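# Fit gearbox cover with lever in shift fork, engage gear

## Task

Set the cover onto the gearbox so its lever sits inside the shift fork, then move the lever to shift the gearbox into a gear.

## Robot and tools

Robot: two arms, left_arm and right_arm, each ending in a five-finger hand (left hand on left_arm, right hand on right_arm, mirror images). Base poses in the scene frame: left_arm at (-0.066, +0.488, 0) m, right_arm at (-0.041, -0.398, 0) m, both turned only slightly about z.

Frames. Scene frame: origin at table-top height midway between the nominal bases, +z up, +x out over the table, left_arm on the +y side. Fixed cameras and the table use it. Each arm's hand poses, velocities and targets are in that arm's own base frame, and offsets run along that arm's base axes, with turns about the current Hand target position. The hand point sits 0.05 m in front of the palm and 0.15 m from the wrist face; its +z runs along the straight fingers, +y out of the palm, +x across the palm away from the thumb on the right hand (toward the thumb on the left hand). Fingers reach 0.06 to 0.07 m past the point along +z. A bracket on the little-finger side of the wrist can strike things, and with fingers level the wrist can hang up to 0.11 m (palm down) or 0.23 m (palm up) below the point.

A row is 28 numbers, each in [-1, 1], always for both arms: left dx, dy, dz, rx, ry, rz, then left little, ring, middle, index, thumb_bend, thumb_turn, force_limit, speed; then the same 14 for the right arm. The six pose numbers are an offset, not a pose: they count from that arm's Hand target at the start of the action or move, never from the previous row. 1.0 equals 0.6 m of travel or 180 degrees of turn; rx, ry, rz form one rotation vector. All zeros re-requests the current Hand target. Finger numbers are absolute targets: +1 open/straight, -1 closed; thumb_turn +1 beside the palm, -1 opposite the fingers. force_limit maps -1..+1 to about 0..10 N at the fingertip (0..15 N for the two thumb motors); speed rises from near zero at -1 to full at +0.48. To leave a hand alone, resend the eight numbers last sent to it (if none yet, its hand_measured plus hand_force_limit and hand_speed). With the thumb opposed, the hand grips objects about 0.035 to 0.065 m thick, handles down to about 0.025 m. For a gentle grip close at speed -0.94 or below. To grip harder, raise force_limit and send a target more closed than hand_measured.

Tools.
execute_actions(actions, cameras): actions is a list of actions, each a table of up to 15 rows, one row per 1/30 s; a short table repeats its last row. Images return only for an empty list or when cameras names them (["all"] for every camera).
move(target, speed, blend, stop_force, zero, blocking, cameras): target is one 28-number row or up to 15 rows, every row an offset from the same starting Hand targets. speed is m/s per arm path (0.002 to 3.6, default 0.25; turning up to twice that in rad/s), one value or one per target. blend (m) rounds corners in a list; 0 stops at each. stop_force (3 to 120 N, both arms) ends an arm's path when its wrist sensor feels that much push against the motion; unreliable while the hand turns; omit it when backing off a contact. zero (default true) rezeroes before the move. blocking=false returns after 0.5 s and cannot combine with stop_force. Paths are straight, do not avoid obstacles, and last 0.5 to 10 s. Avoid paths passing near an arm's own base.
wait(seconds 0 to 10), stop(), zoom_image(camera, region [x0,y0,x1,y1] pixels, at most 504 each side), show_instructions() for the reference pages, zero_wrist_force(arm), finished_scene(scene 1 or 2) to end the scene once the goal holds without the robot.
Cameras: cam_high, cam_low, cam_left_wrist, cam_right_wrist, each 896x504.

Results: end_effector_position (m), end_effector_quat_wxyz, velocities, in base frame; Hand target (last commanded pose after clipping, base of the next offset); joint positions and torques; Wrist force and torque in the hand's own axes plus the peak since last shown; hand_measured, hand_stopped_by (moving, target, force, stalled, fault), hand_load_n (positive when pushed open; near 0 after a lost grip). A move adds a move: line such as done, off_target, moving, held or fault, and limits like paced or held. done only means within 3 mm and 2 degrees, not that nothing was touched. Hands often settle short of the target; send the missing distance again.

Cautions: orientation commands are clipped to 32 degrees from the measured one per step. Arms are stiff; aiming even slightly beyond a firm contact can trigger a fault stop (10 s) at about 150 N or at joint torque limits (wrist joints 25.4 N m). Faster moves hit harder. Keep arms and hands from pressing on each other. Do not drop parts, let go of moving parts, slam into fixed or heavy things, or let anything leave the table. Objects may be nudged by outside pushes. Held loads and stretched reach heat motors; at 85 °C an arm brakes for 30 to 60 s.

Each tool is called after ">>>" by a JSON object that holds its "op" and its "data".

Reference images:

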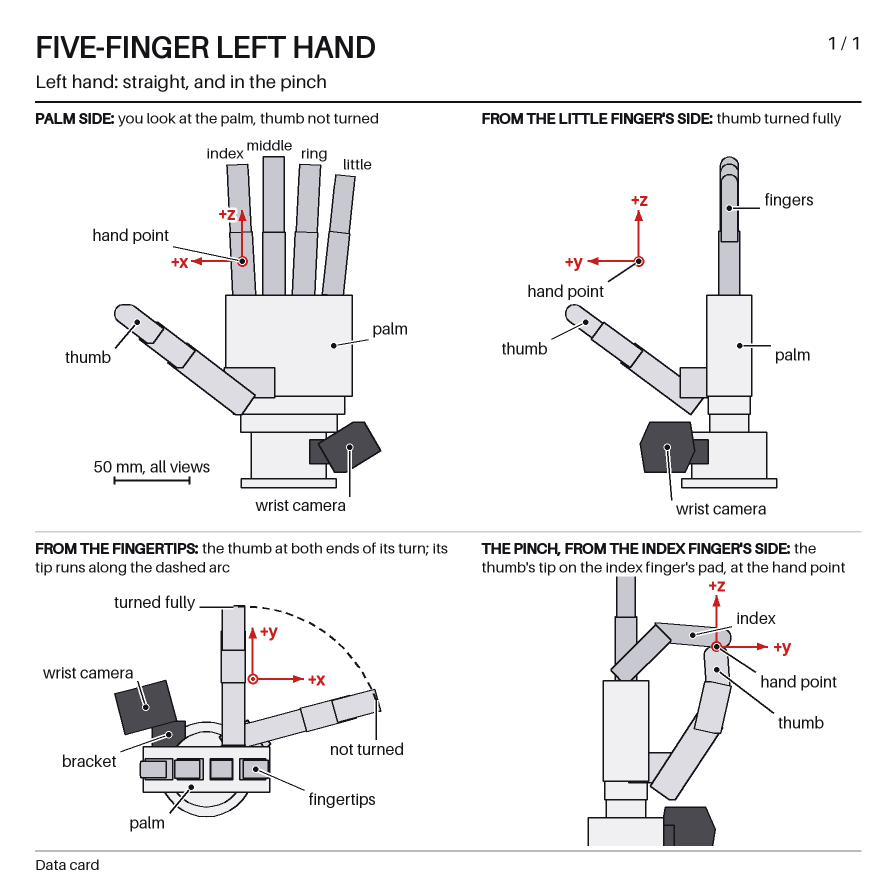

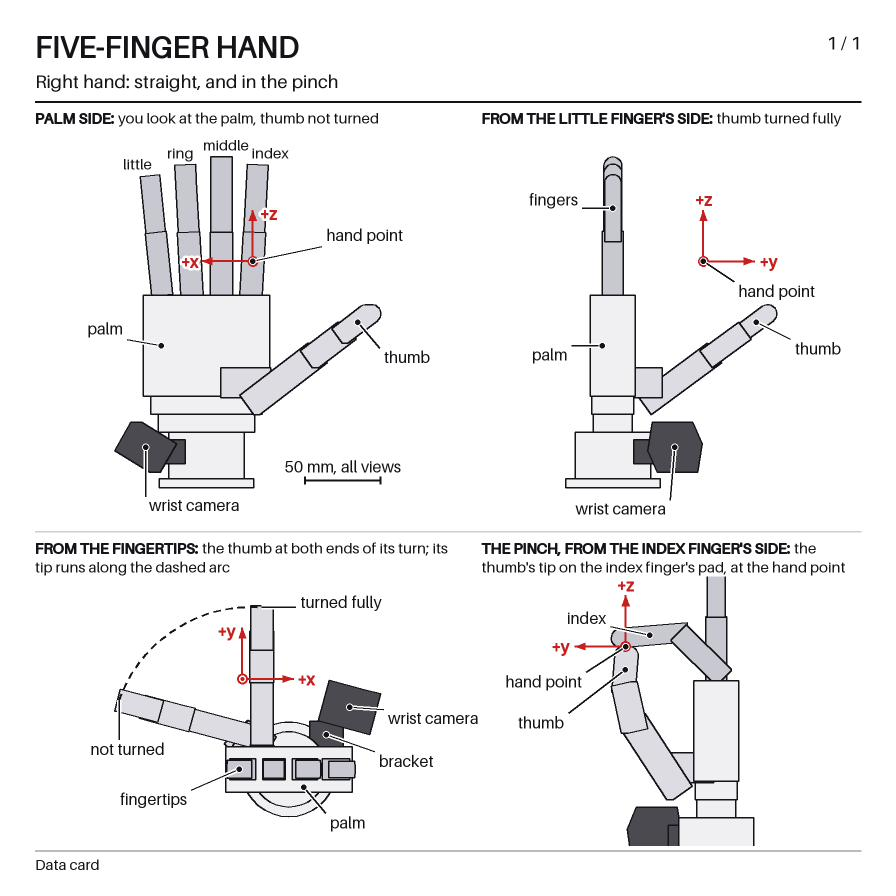

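## Session

>>> {"op": "execute_actions", "data": {"actions": []}}

Scene clock: 0.00 s.
left_arm: end_effector_position=(+0.4647, +0.1519, +0.3308) hand_measured=(+1.000, +1.000, +1.000, +1.000, +1.000, +1.000) hand_load_n=(+0.0, +0.0, +0.0, +0.0, +0.5, +0.0) hand_stopped_by=(target, target, target, target, target, target) hand_force_limit=0.00 hand_speed=-0.80 end_effector_quat_wxyz=(+0.510, +0.670, +0.444, -0.305) | right_arm: end_effector_position=(+0.2976, -0.2910, +0.3866) hand_measured=(+1.000, +1.000, +1.000, +1.000, +1.000, +1.000) hand_load_n=(+0.0, +0.0, +0.0, +0.0, +0.0, +0.0) hand_stopped_by=(target, target, target, target, target, target) hand_force_limit=0.00 hand_speed=-0.80 end_effector_quat_wxyz=(+0.091, +0.684, +0.633, -0.351)
Joint positions: left_arm=[4.175 -2.146 -1.55 0.907 -1.015 1.826] | right_arm=[-0.719 -1.499 1.501 1.434 2.302 -0.693]
Joint velocities: within noise
Joint torques (N m): no reading
Wrist force (N): no reading
Wrist torque (N m): no reading
Wrist force, peak (N): no reading
Hand target: left_arm +0.4647, +0.1519, +0.3308; +0.510, +0.670, +0.444, -0.305 | right_arm +0.2976, -0.2910, +0.3866; +0.091, +0.684, +0.633, -0.351

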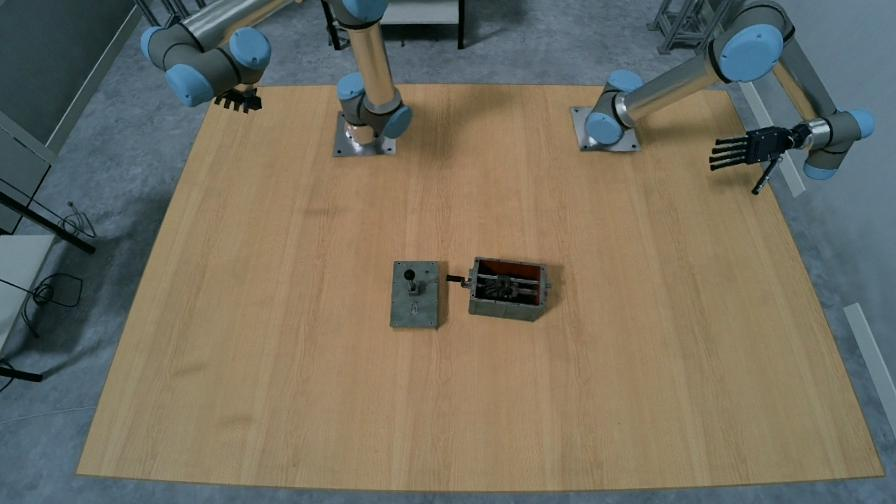

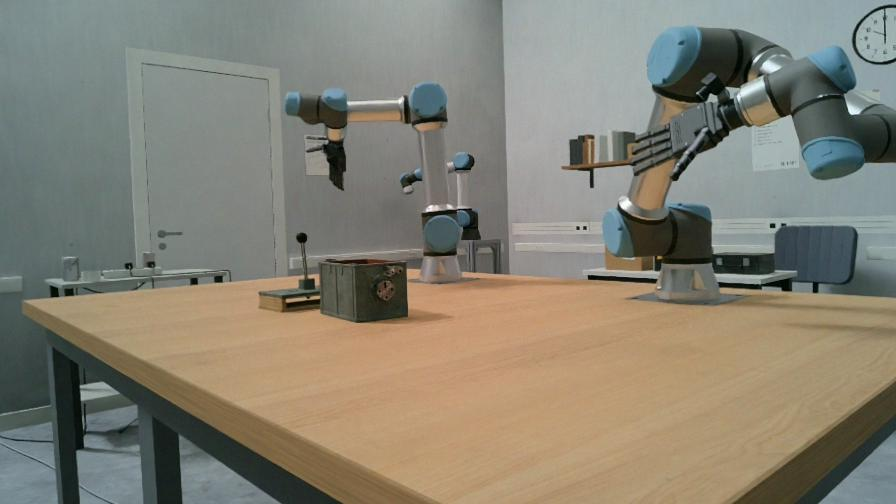

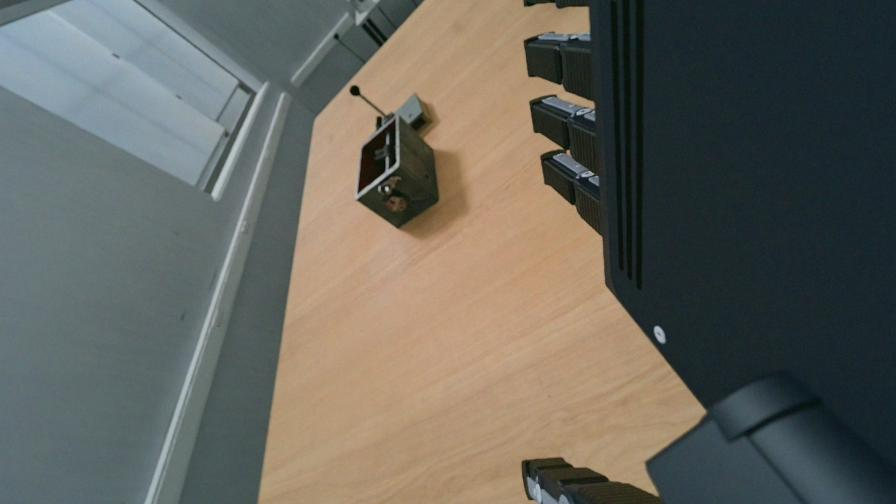

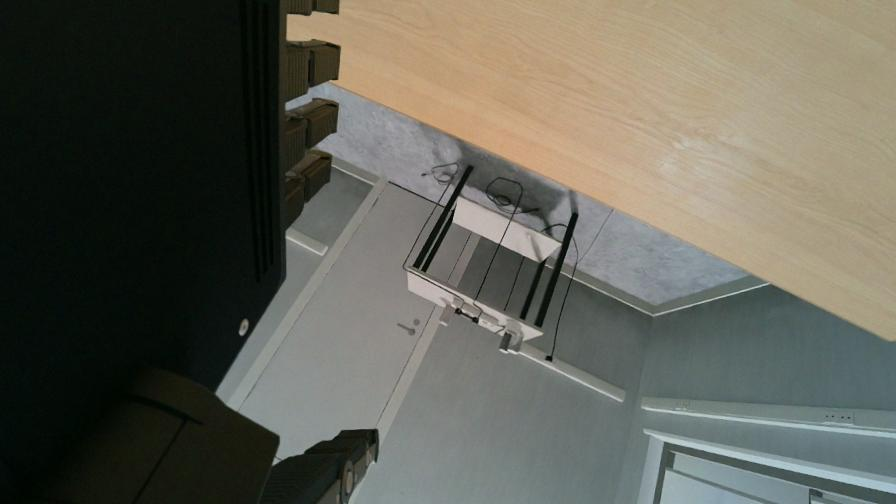

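>>> {"op": "zoom_image", "data": {"camera": "cam_high", "region": [360, 220, 600, 355]}}

>>> {"op": "zoom_image", "data": {"camera": "cam_low", "region": [230, 210, 450, 334]}}

>>> {"op": "zoom_image", "data": {"camera": "cam_left_wrist", "region": [300, 60, 500, 240]}}

Scaled by 2.100 from the camera's 896x504 image, which has a finer 1280x720 frame.

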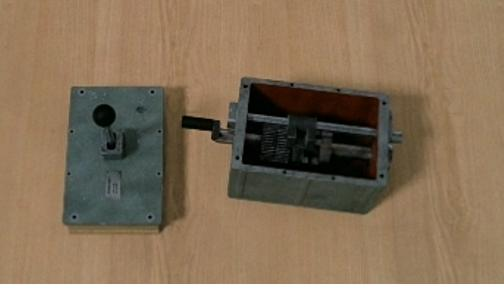

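Scaled by 2.291 from the camera's 896x504 image, which has a finer 1280x720 frame.

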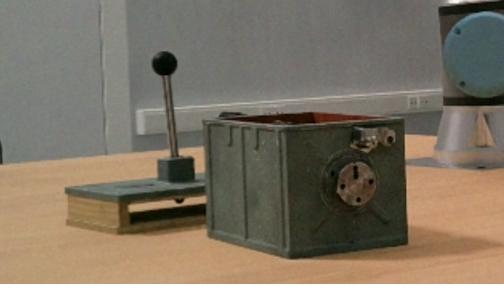

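Scaled by 2.520 from the camera's 896x504 image, which has a finer 1280x720 frame.

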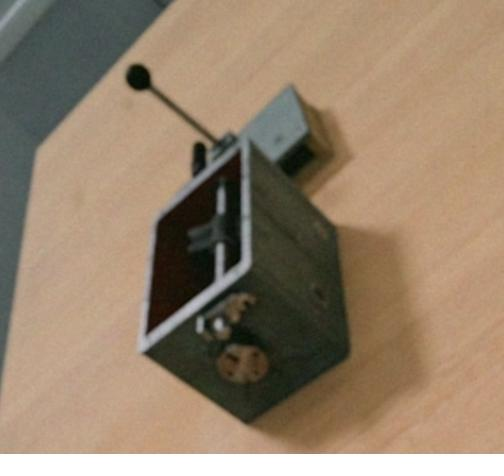

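>>> {"op": "move", "data": {"target": [0.15, -0.85, 0.283, 0.395, 0.099, 0.110, 1,1,1,1,1,1, 0, -0.8, 0,0,0,0,0,0, 1,1,1,1,1,1, 0, -0.8], "speed": 0.35, "cameras": ["all"]}}

Scene clock: 93.87 s.
left_arm: end_effector_position=(+0.5537, -0.3573, +0.4994) hand_measured=(+1.000, +1.000, +1.000, +1.000, +1.000, +1.000) hand_load_n=(+0.0, +0.0, +0.0, +0.0, +0.0, +0.0) hand_stopped_by=(target, target, target, target, target, target) hand_force_limit=0.00 hand_speed=-0.80 end_effector_quat_wxyz=(+0.243, +0.726, +0.639, +0.074) | right_arm: end_effector_position=(+0.2976, -0.2910, +0.3866) hand_measured=(+1.000, +1.000, +1.000, +1.000, +1.000, +1.000) hand_load_n=(+0.0, +0.0, +0.0, +0.0, +0.0, +0.0) hand_stopped_by=(target, target, target, target, target, target) hand_force_limit=0.00 hand_speed=-0.80 end_effector_quat_wxyz=(+0.091, +0.684, +0.633, -0.351)
Joint positions: left_arm=[2.725 -2.331 -0.035 1.305 -1.504 -0.307] | right_arm=[-0.719 -1.499 1.501 1.434 2.302 -0.693]
Joint torques (N m): left_arm=[-9.75 33.06 23.52 0.03 -2.08 1.05] | right_arm=[-1.37 -23.91 -21.02 2.28 1.12 0.06]
Wrist force (N): left_arm=[-0.7 -0.1 0.9] | right_arm=[-0.1 0.2 0.0]
Wrist torque (N m): left_arm=[-0.18 -0.03 0.12] | right_arm=[0.03 0.01 0.00]
Wrist force, peak (N): left_arm=[-1.4 0.6 2.8] | right_arm=[-0.2 0.4 -0.2]
Hand target: left_arm +0.5547, -0.3581, +0.5006; +0.001, +0.707, +0.707, +0.001 | right_arm +0.2976, -0.2910, +0.3866; +0.091, +0.684, +0.633, -0.351
Off the commanded pose: left_arm 0.002 m, 30 deg | right_arm 0.000 m, 0 deg.
elbow stopped short (left arm): the move would have taken joint 3 (elbow) straighter than the controller allows.
move: off_target (left_arm)

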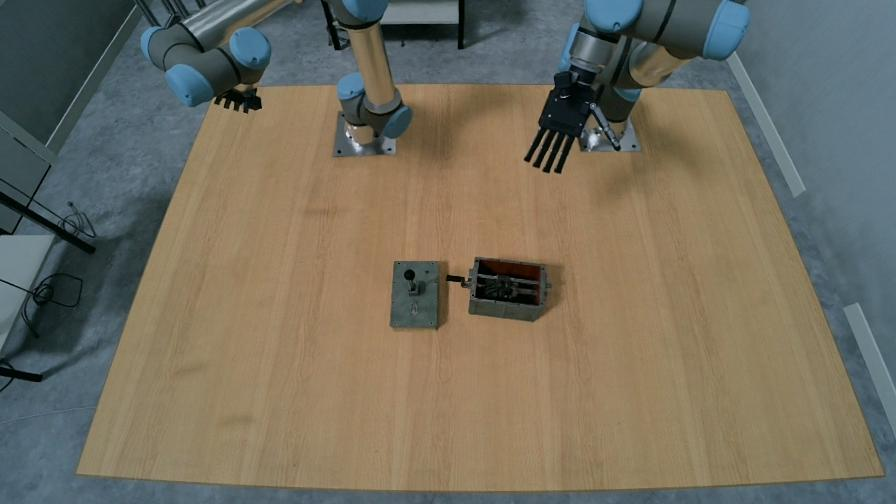

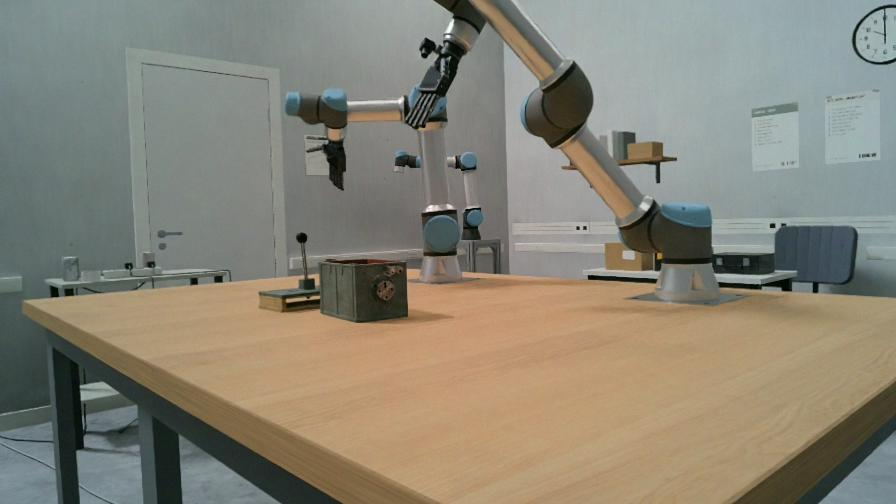

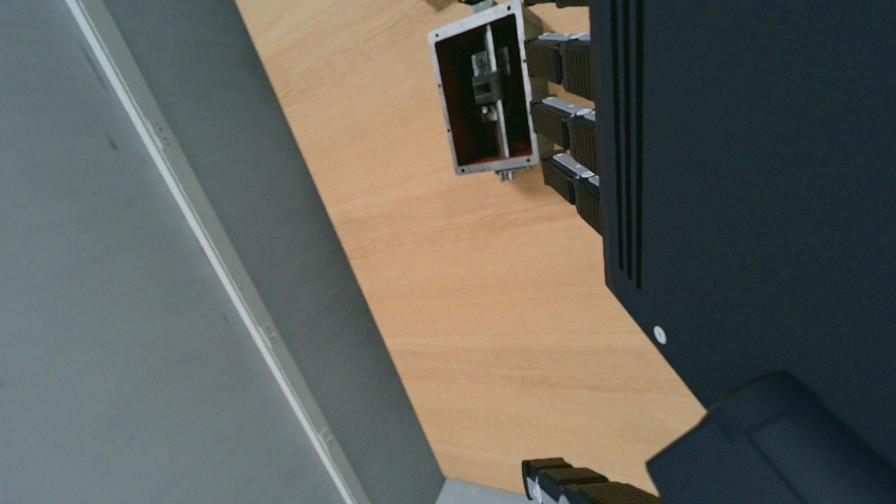

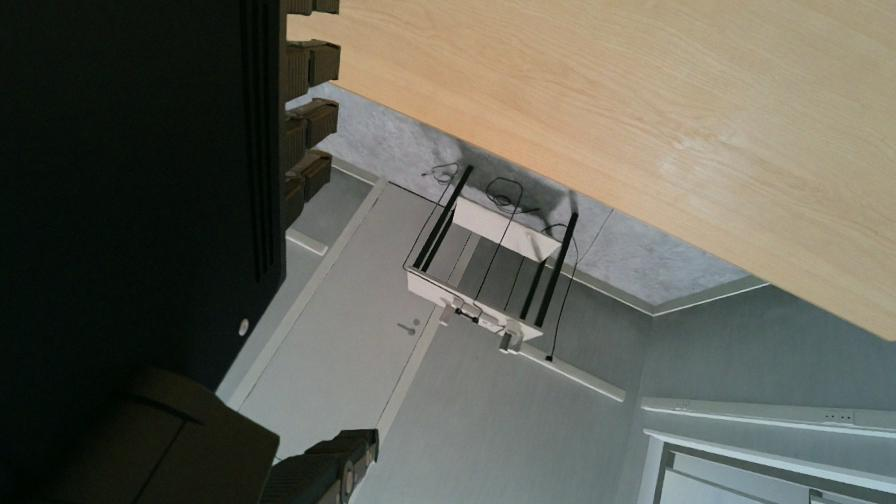

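>>> {"op": "move", "data": {"target": [-0.2245, -0.003, -0.334, 0,0,0, 1,1,1,1,1,1, 0, -0.8, 0.171,0.783,-0.094,0.2035,-0.1198,0.0235, 1,1,1,1,1,1, 0, -0.8], "speed": 0.35, "cameras": ["all"]}}

Scene clock: 200.80 s.
left_arm: end_effector_position=(+0.4200, -0.3599, +0.3003) hand_measured=(+1.000, +1.000, +1.000, +1.000, +1.000, +1.000) hand_load_n=(+0.0, +0.0, +0.0, +0.0, +0.0, +0.0) hand_stopped_by=(target, target, target, target, target, target) hand_force_limit=0.00 hand_speed=-0.80 end_effector_quat_wxyz=(+0.001, +0.707, +0.707, +0.001) | right_arm: end_effector_position=(+0.4002, +0.1787, +0.3302) hand_measured=(+1.000, +1.000, +1.000, +1.000, +1.000, +1.000) hand_load_n=(+0.0, +0.0, +0.0, +0.0, +0.0, -0.5) hand_stopped_by=(target, target, target, target, target, target) hand_force_limit=0.00 hand_speed=-0.80 end_effector_quat_wxyz=(+0.000, +0.707, +0.707, +0.000)
Joint positions: left_arm=[2.568 -2.12 -0.956 1.507 -1.571 -0.573] | right_arm=[0.212 -1.372 1.369 1.574 1.57 0.212]
Joint torques (N m): left_arm=[-10.67 31.01 8.9 -0.93 2.45 -1.89] | right_arm=[9.8 -20.11 -30.78 0.19 -2.69 2.21]
Wrist force (N): left_arm=[-1.7 -0.1 0.7] | right_arm=[0.1 0.5 -0.1]
Wrist torque (N m): left_arm=[-0.20 0.08 0.10] | right_arm=[-0.03 0.22 -0.01]
Wrist force, peak (N): left_arm=[-1.5 -0.6 1.2] | right_arm=[-1.1 0.3 0.9]
Hand target: left_arm +0.4200, -0.3599, +0.3002; +0.001, +0.707, +0.707, +0.001 | right_arm +0.4002, +0.1788, +0.3302; +0.000, +0.707, +0.707, +0.000
Off the commanded pose: left_arm 0.000 m, 0 deg | right_arm 0.000 m, 0 deg.
move: done

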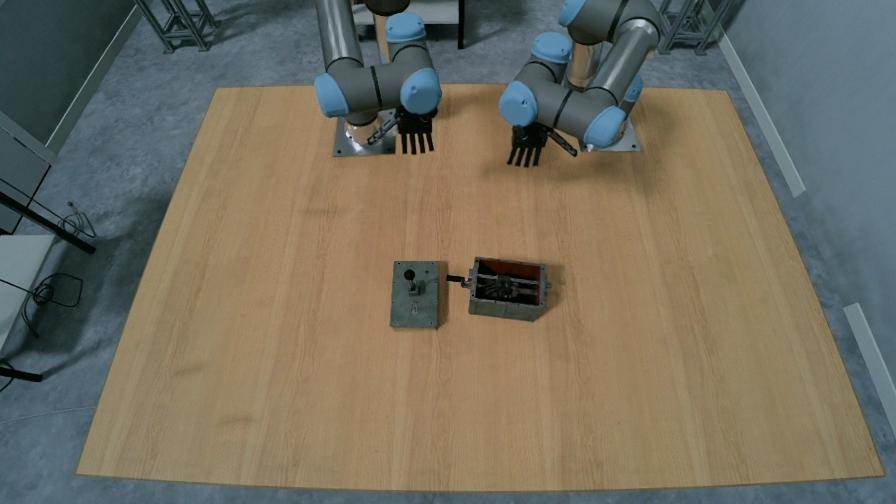

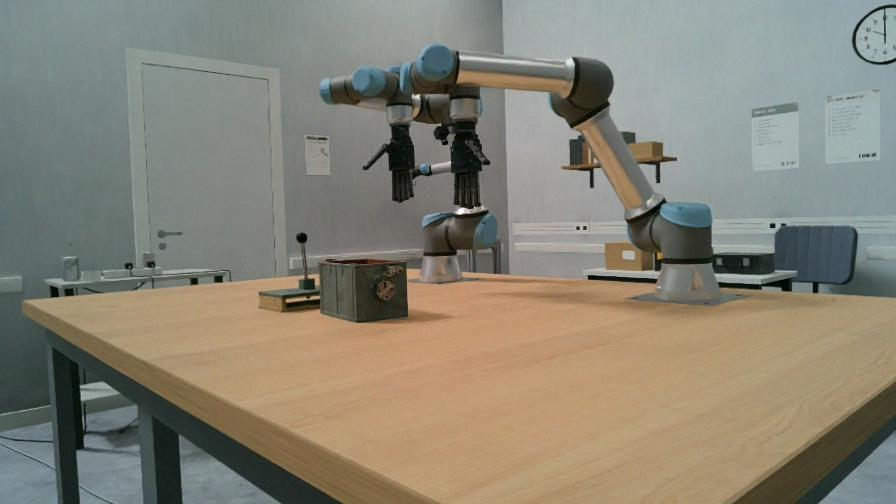

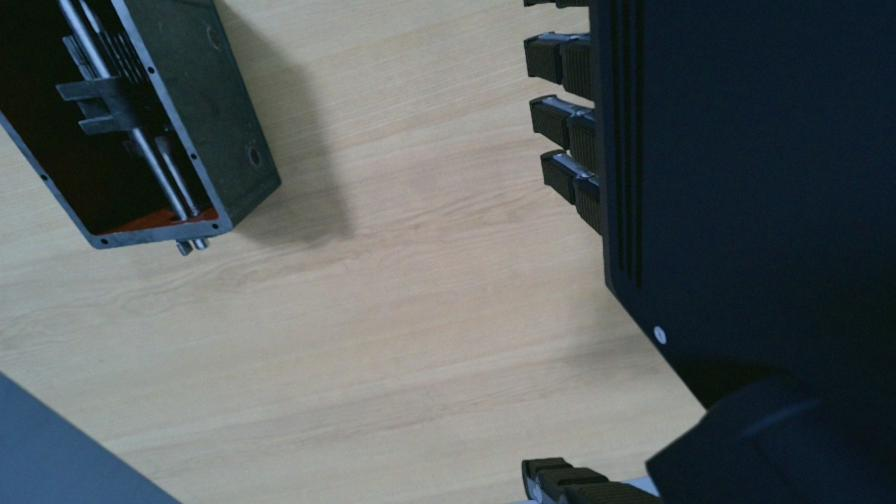

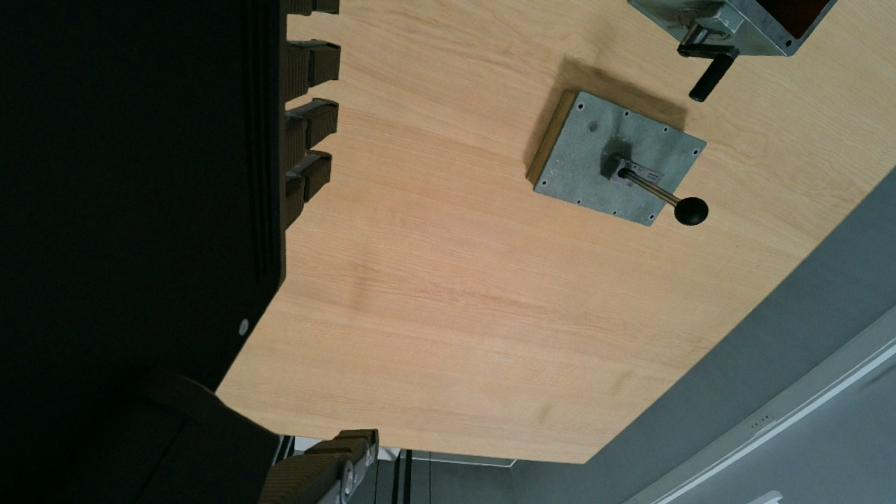

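>>> {"op": "zoom_image", "data": {"camera": "cam_right_wrist", "region": [500, 0, 860, 240]}}

>>> {"op": "zoom_image", "data": {"camera": "cam_left_wrist", "region": [0, 0, 300, 270]}}

>>> {"op": "zoom_image", "data": {"camera": "cam_high", "region": [380, 245, 570, 335]}}

>>> {"op": "zoom_image", "data": {"camera": "cam_low", "region": [245, 225, 425, 330]}}

Scaled by 1.400 from the camera's 896x504 image, which has a finer 1280x720 frame.

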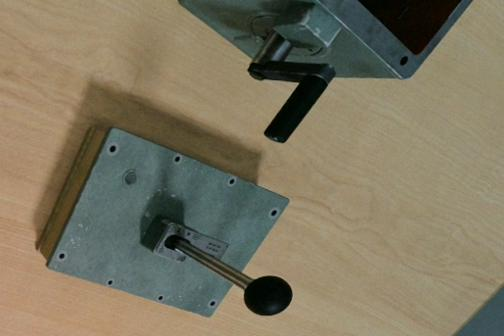

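Scaled by 1.680 from the camera's 896x504 image, which has a finer 1280x720 frame.

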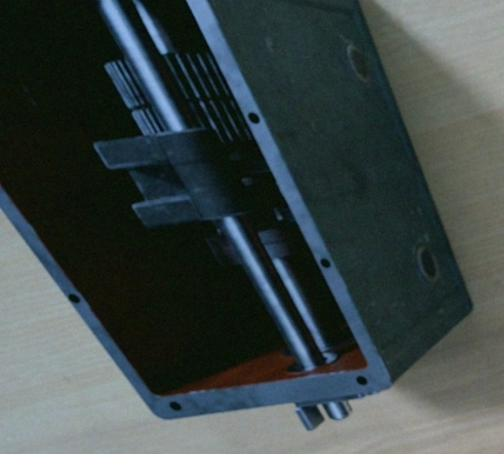

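Scaled by 2.653 from the camera's 896x504 image, which has a finer 1280x720 frame.

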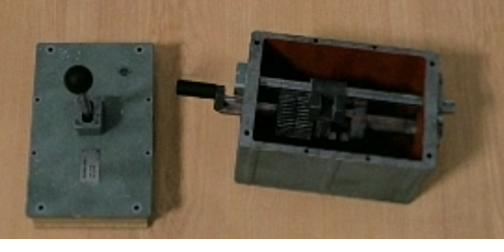

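Scaled by 2.800 from the camera's 896x504 image, which has a finer 1280x720 frame.

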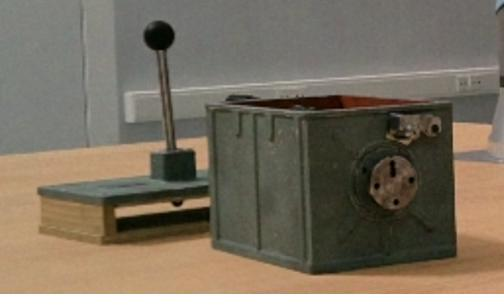

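>>> {"op": "move", "data": {"target": [0.08, 0.0, 0.05, 0,-0.15,0, 1,1,1,1,1,1, 0, -0.8, 0.1597,0.026,-0.1337,0.3167,-0.3323,-0.4331, 1,1,1,1,1,1, 0, -0.8], "speed": 0.5, "cameras": ["all"]}}

Scene clock: 500.57 s.
left_arm: end_effector_position=(+0.4680, -0.3599, +0.3302) hand_measured=(+1.000, +1.000, +1.000, +1.000, +1.000, +1.000) hand_load_n=(+0.0, +0.0, -0.5, +0.0, -0.5, +0.0) hand_stopped_by=(target, target, target, target, target, target) hand_force_limit=0.00 hand_speed=-0.80 end_effector_quat_wxyz=(+0.166, +0.687, +0.687, +0.166) | right_arm: end_effector_position=(+0.4960, +0.1944, +0.2499) hand_measured=(+1.000, +1.000, +1.000, +1.000, +1.000, +1.000) hand_load_n=(+0.0, +0.0, +0.0, +0.0, +0.0, +0.0) hand_stopped_by=(target, target, target, target, target, target) hand_force_limit=0.00 hand_speed=-0.80 end_effector_quat_wxyz=(+0.015, +0.793, -0.019, +0.609)
Joint positions: left_arm=[2.5 -1.994 -1.113 1.926 -1.847 -0.586] | right_arm=[0.423 -1.532 1.917 -0.093 2.024 1.702]
Joint torques (N m): left_arm=[-10.27 43.91 8.78 -0.15 -2.63 2.44] | right_arm=[10.19 -13.24 -31.8 -2.54 3.14 2.24]
Wrist force (N): left_arm=[-1.3 -0.4 0.8] | right_arm=[1.2 -0.7 0.3]
Wrist torque (N m): left_arm=[-0.22 0.05 -0.11] | right_arm=[-0.23 0.29 -0.05]
Wrist force, peak (N): left_arm=[-1.9 0.0 0.7] | right_arm=[1.6 -0.6 0.6]
Hand target: left_arm +0.4680, -0.3599, +0.3302; +0.166, +0.687, +0.687, +0.166 | right_arm +0.4961, +0.1944, +0.2499; +0.015, +0.793, -0.019, +0.609
Off the commanded pose: left_arm 0.000 m, 0 deg | right_arm 0.000 m, 0 deg.
move: done

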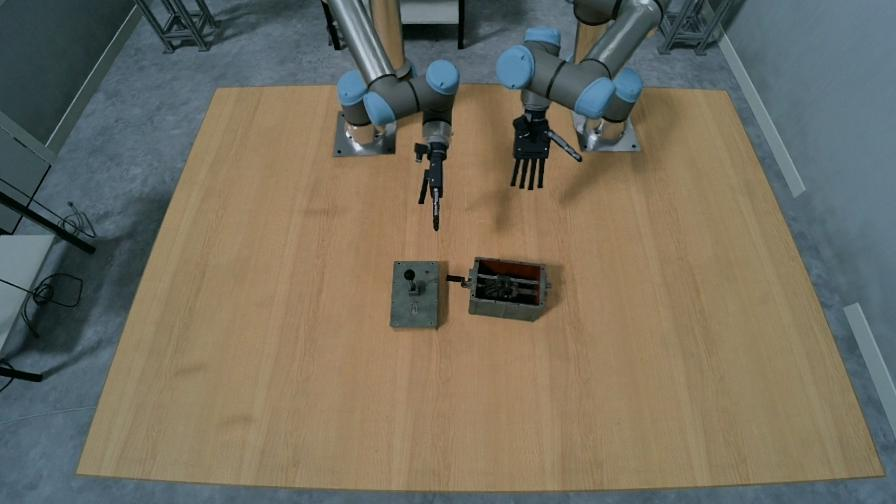

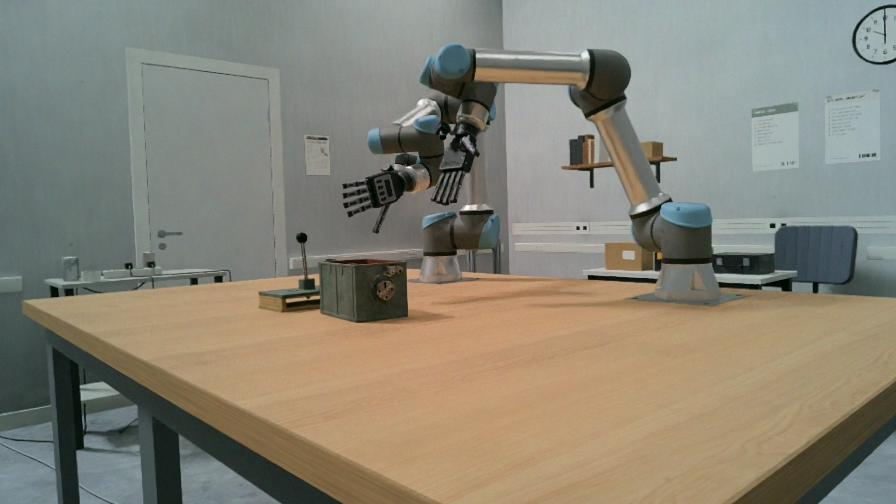

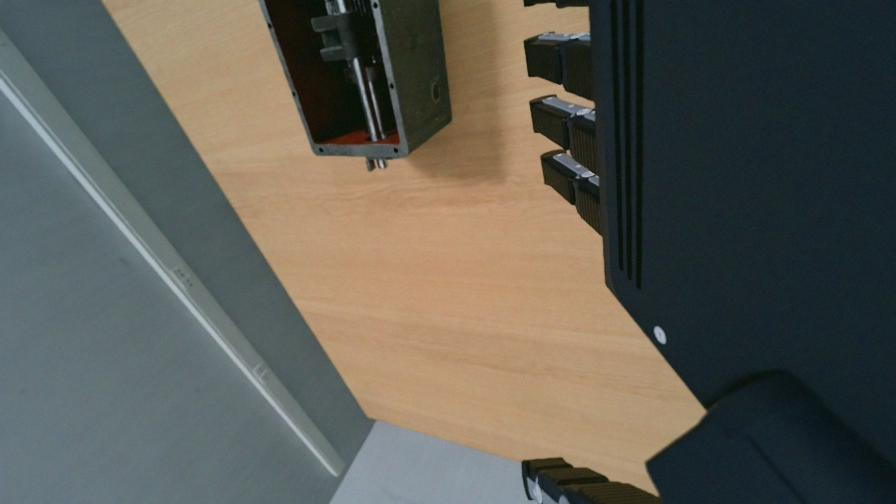

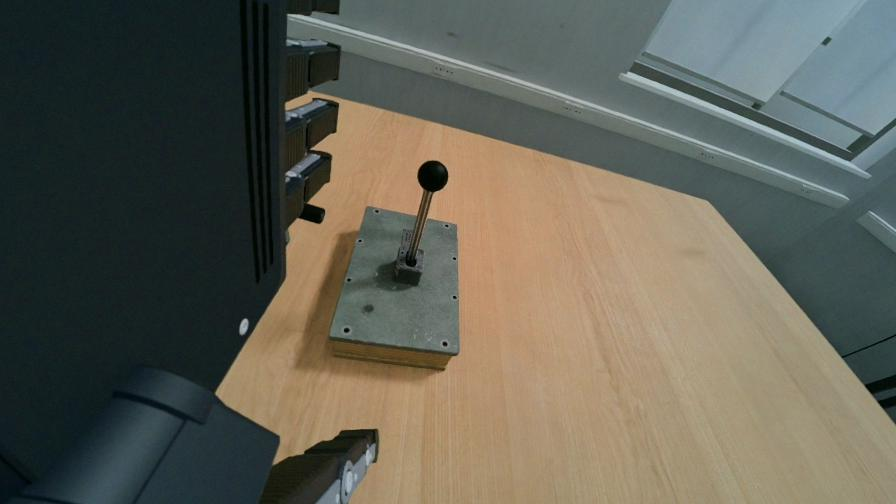

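>>> {"op": "zoom_image", "data": {"camera": "cam_right_wrist", "region": [310, 140, 490, 380]}}

>>> {"op": "zoom_image", "data": {"camera": "cam_left_wrist", "region": [250, 0, 460, 180]}}

Scaled by 2.100 from the camera's 896x504 image, which has a finer 1280x720 frame.

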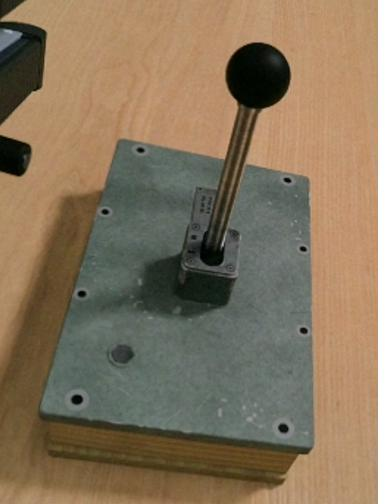

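Scaled by 2.400 from the camera's 896x504 image, which has a finer 1280x720 frame.

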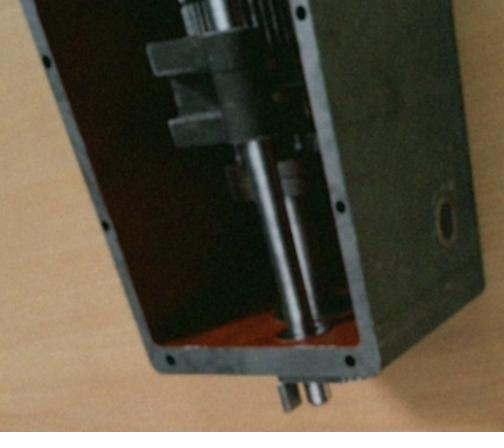

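>>> {"op": "move", "data": {"target": [0.0, 0.40, 0.05, 0,0,0, 1,1,1,1,1,1, 0, -0.8, 0.0216,0.45,0.0,0,0,0, 1,1,1,1,1,1, 0, -0.8], "speed": 0.35, "cameras": ["all"]}}

Scene clock: 709.23 s.
left_arm: end_effector_position=(+0.4680, -0.1199, +0.3602) hand_measured=(+1.000, +1.000, +1.000, +1.000, +1.000, +1.000) hand_load_n=(+0.0, +0.0, +0.0, +0.0, +0.0, +0.0) hand_stopped_by=(target, target, target, target, target, target) hand_force_limit=0.00 hand_speed=-0.80 end_effector_quat_wxyz=(+0.166, +0.687, +0.687, +0.166) | right_arm: end_effector_position=(+0.5090, +0.4644, +0.2499) hand_measured=(+1.000, +1.000, +1.000, +1.000, +1.000, +1.000) hand_load_n=(+0.0, +0.0, +0.0, +0.0, +0.0, +0.0) hand_stopped_by=(target, target, target, target, target, target) hand_force_limit=0.00 hand_speed=-0.80 end_effector_quat_wxyz=(+0.015, +0.793, -0.019, +0.609)
Joint positions: left_arm=[3.085 -1.583 -1.524 2.009 -1.596 -0.051] | right_arm=[0.869 -0.959 1.152 0.222 2.444 1.896]
Joint torques (N m): left_arm=[9.87 28.11 9.46 -2.63 2.56 2.3] | right_arm=[10.14 -40.88 -31.13 1.98 3.16 2.2]
Wrist force (N): left_arm=[-1.3 -0.1 0.7] | right_arm=[1.3 -0.3 0.3]
Wrist torque (N m): left_arm=[-0.16 0.02 -0.10] | right_arm=[-0.15 0.27 -0.03]
Wrist force, peak (N): left_arm=[-2.5 -0.4 0.9] | right_arm=[1.4 -2.0 0.0]
Hand target: left_arm +0.4680, -0.1199, +0.3602; +0.166, +0.687, +0.687, +0.166 | right_arm +0.5090, +0.4644, +0.2499; +0.015, +0.793, -0.019, +0.609
Off the commanded pose: left_arm 0.000 m, 0 deg | right_arm 0.000 m, 0 deg.
move: done

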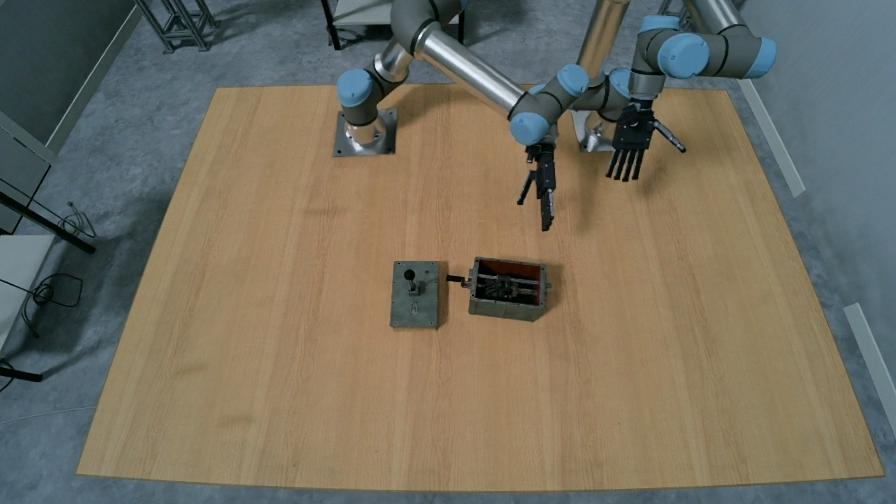

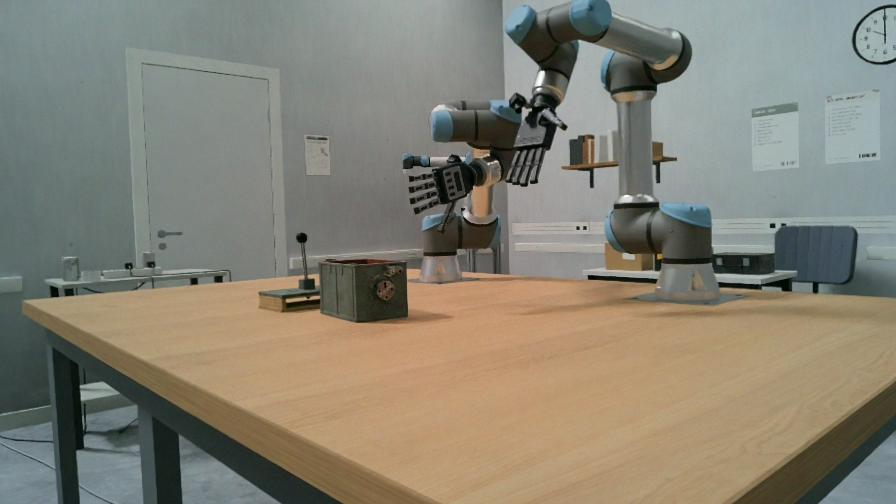

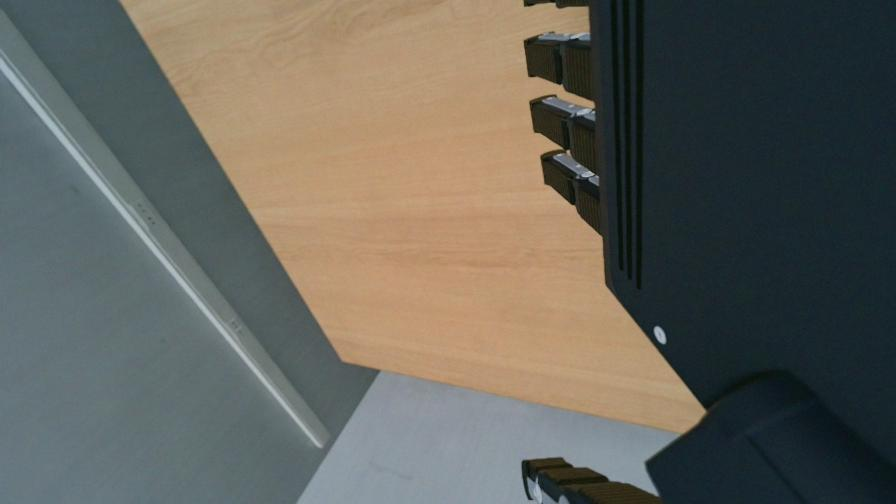

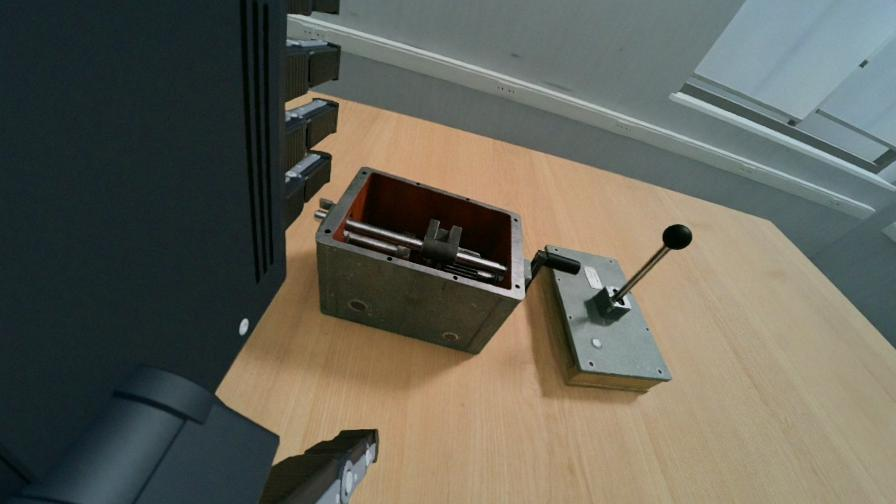

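>>> {"op": "zoom_image", "data": {"camera": "cam_right_wrist", "region": [305, 155, 545, 355]}}

>>> {"op": "zoom_image", "data": {"camera": "cam_right_wrist", "region": [520, 215, 700, 395]}}

Scaled by 2.100 from the camera's 896x504 image, which has a finer 1280x720 frame.

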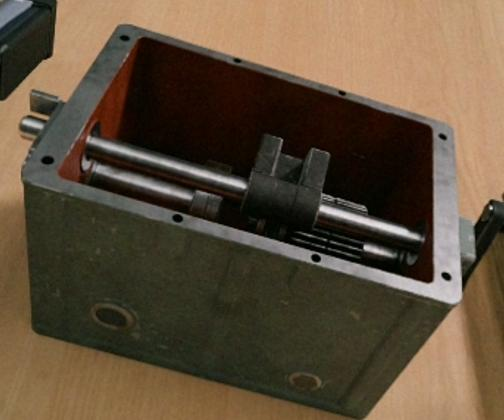

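Scaled by 2.800 from the camera's 896x504 image, which has a finer 1280x720 frame.

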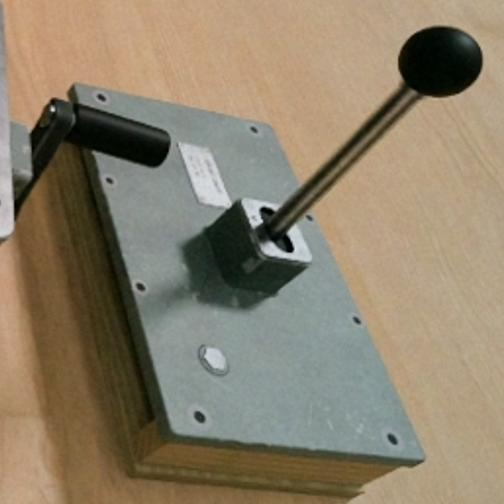

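>>> {"op": "zoom_image", "data": {"camera": "cam_right_wrist", "region": [570, 260, 660, 340]}}

>>> {"op": "zoom_image", "data": {"camera": "cam_right_wrist", "region": [405, 205, 495, 285]}}

Scaled by 5.600 from the camera's 896x504 image, which has a finer 1280x720 frame.

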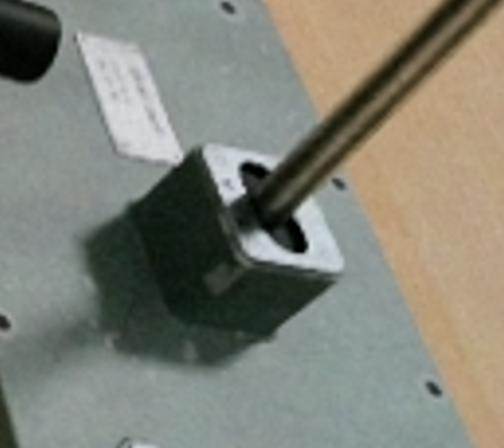

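Scaled by 5.600 from the camera's 896x504 image, which has a finer 1280x720 frame.

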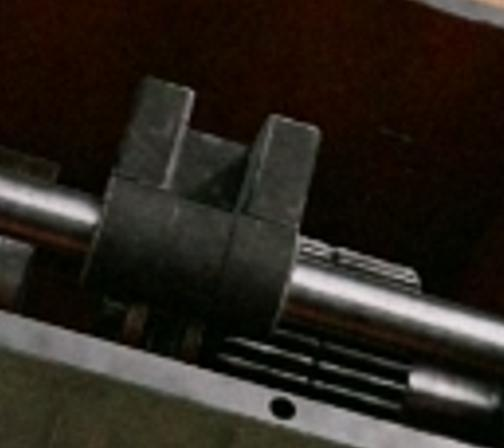

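>>> {"op": "move", "data": {"target": [0.0, 0.0, 0.0, 0,0,0, 1,1,1,1,1,1, 0, -0.8, 0.1582,-0.1065,0.0502,0.0067,0.1387,0, 1,1,1,1,1,1, 0, -0.8], "speed": 0.3, "cameras": ["cam_right_wrist"]}}

>>> {"op": "zoom_image", "data": {"camera": "cam_right_wrist", "region": [320, 120, 640, 400]}}

Scene clock: 866.17 s.
left_arm: end_effector_position=(+0.4680, -0.1199, +0.3602) hand_measured=(+1.000, +1.000, +1.000, +1.000, +1.000, +1.000) hand_load_n=(+0.0, +0.0, +0.0, +0.0, +0.0, +0.0) hand_stopped_by=(target, target, target, target, target, target) hand_force_limit=0.00 hand_speed=-0.80 end_effector_quat_wxyz=(+0.166, +0.687, +0.687, +0.166) | right_arm: end_effector_position=(+0.6039, +0.4005, +0.2800) hand_measured=(+1.000, +1.000, +1.000, +1.000, +1.000, +1.000) hand_load_n=(+0.0, +0.0, +0.0, +0.0, +0.0, +0.0) hand_stopped_by=(target, target, target, target, target, target) hand_force_limit=0.00 hand_speed=-0.80 end_effector_quat_wxyz=(+0.010, +0.906, -0.022, +0.423)
Joint positions: left_arm=[3.085 -1.583 -1.524 2.009 -1.596 -0.051] | right_arm=[0.613 -0.735 0.516 1.034 2.06 2.034]
Joint torques (N m): left_arm=[9.89 28.12 8.65 -2.57 2.39 2.48] | right_arm=[-10.57 -45.52 -31.25 2.75 3.43 2.22]
Wrist force (N): left_arm=[-1.4 -0.1 0.5] | right_arm=[0.9 -0.3 0.3]
Wrist torque (N m): left_arm=[-0.16 0.04 -0.11] | right_arm=[-0.17 0.33 -0.05]
Wrist force, peak (N): left_arm=[-1.5 -0.4 0.8] | right_arm=[1.6 0.5 0.8]
Hand target: left_arm +0.4680, -0.1199, +0.3602; +0.166, +0.687, +0.687, +0.166 | right_arm +0.6039, +0.4005, +0.2801; +0.010, +0.906, -0.022, +0.423
Off the commanded pose: left_arm 0.000 m, 0 deg | right_arm 0.000 m, 0 deg.
move: done
Images, in order (width x height): cam_right_wrist 896x504.

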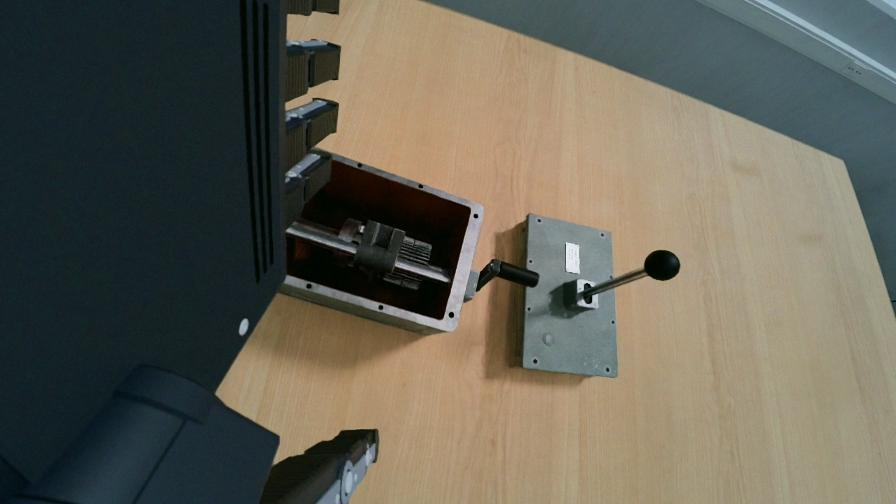

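Scaled by 1.575 from the camera's 896x504 image, which has a finer 1280x720 frame.

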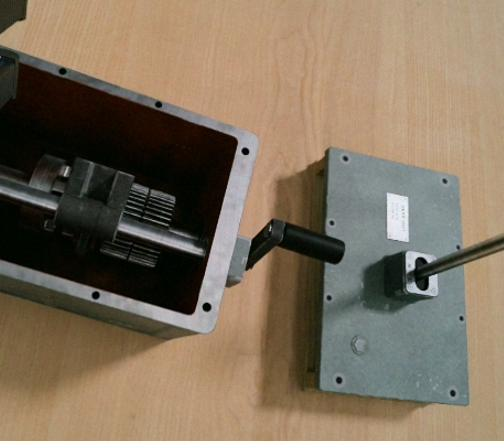

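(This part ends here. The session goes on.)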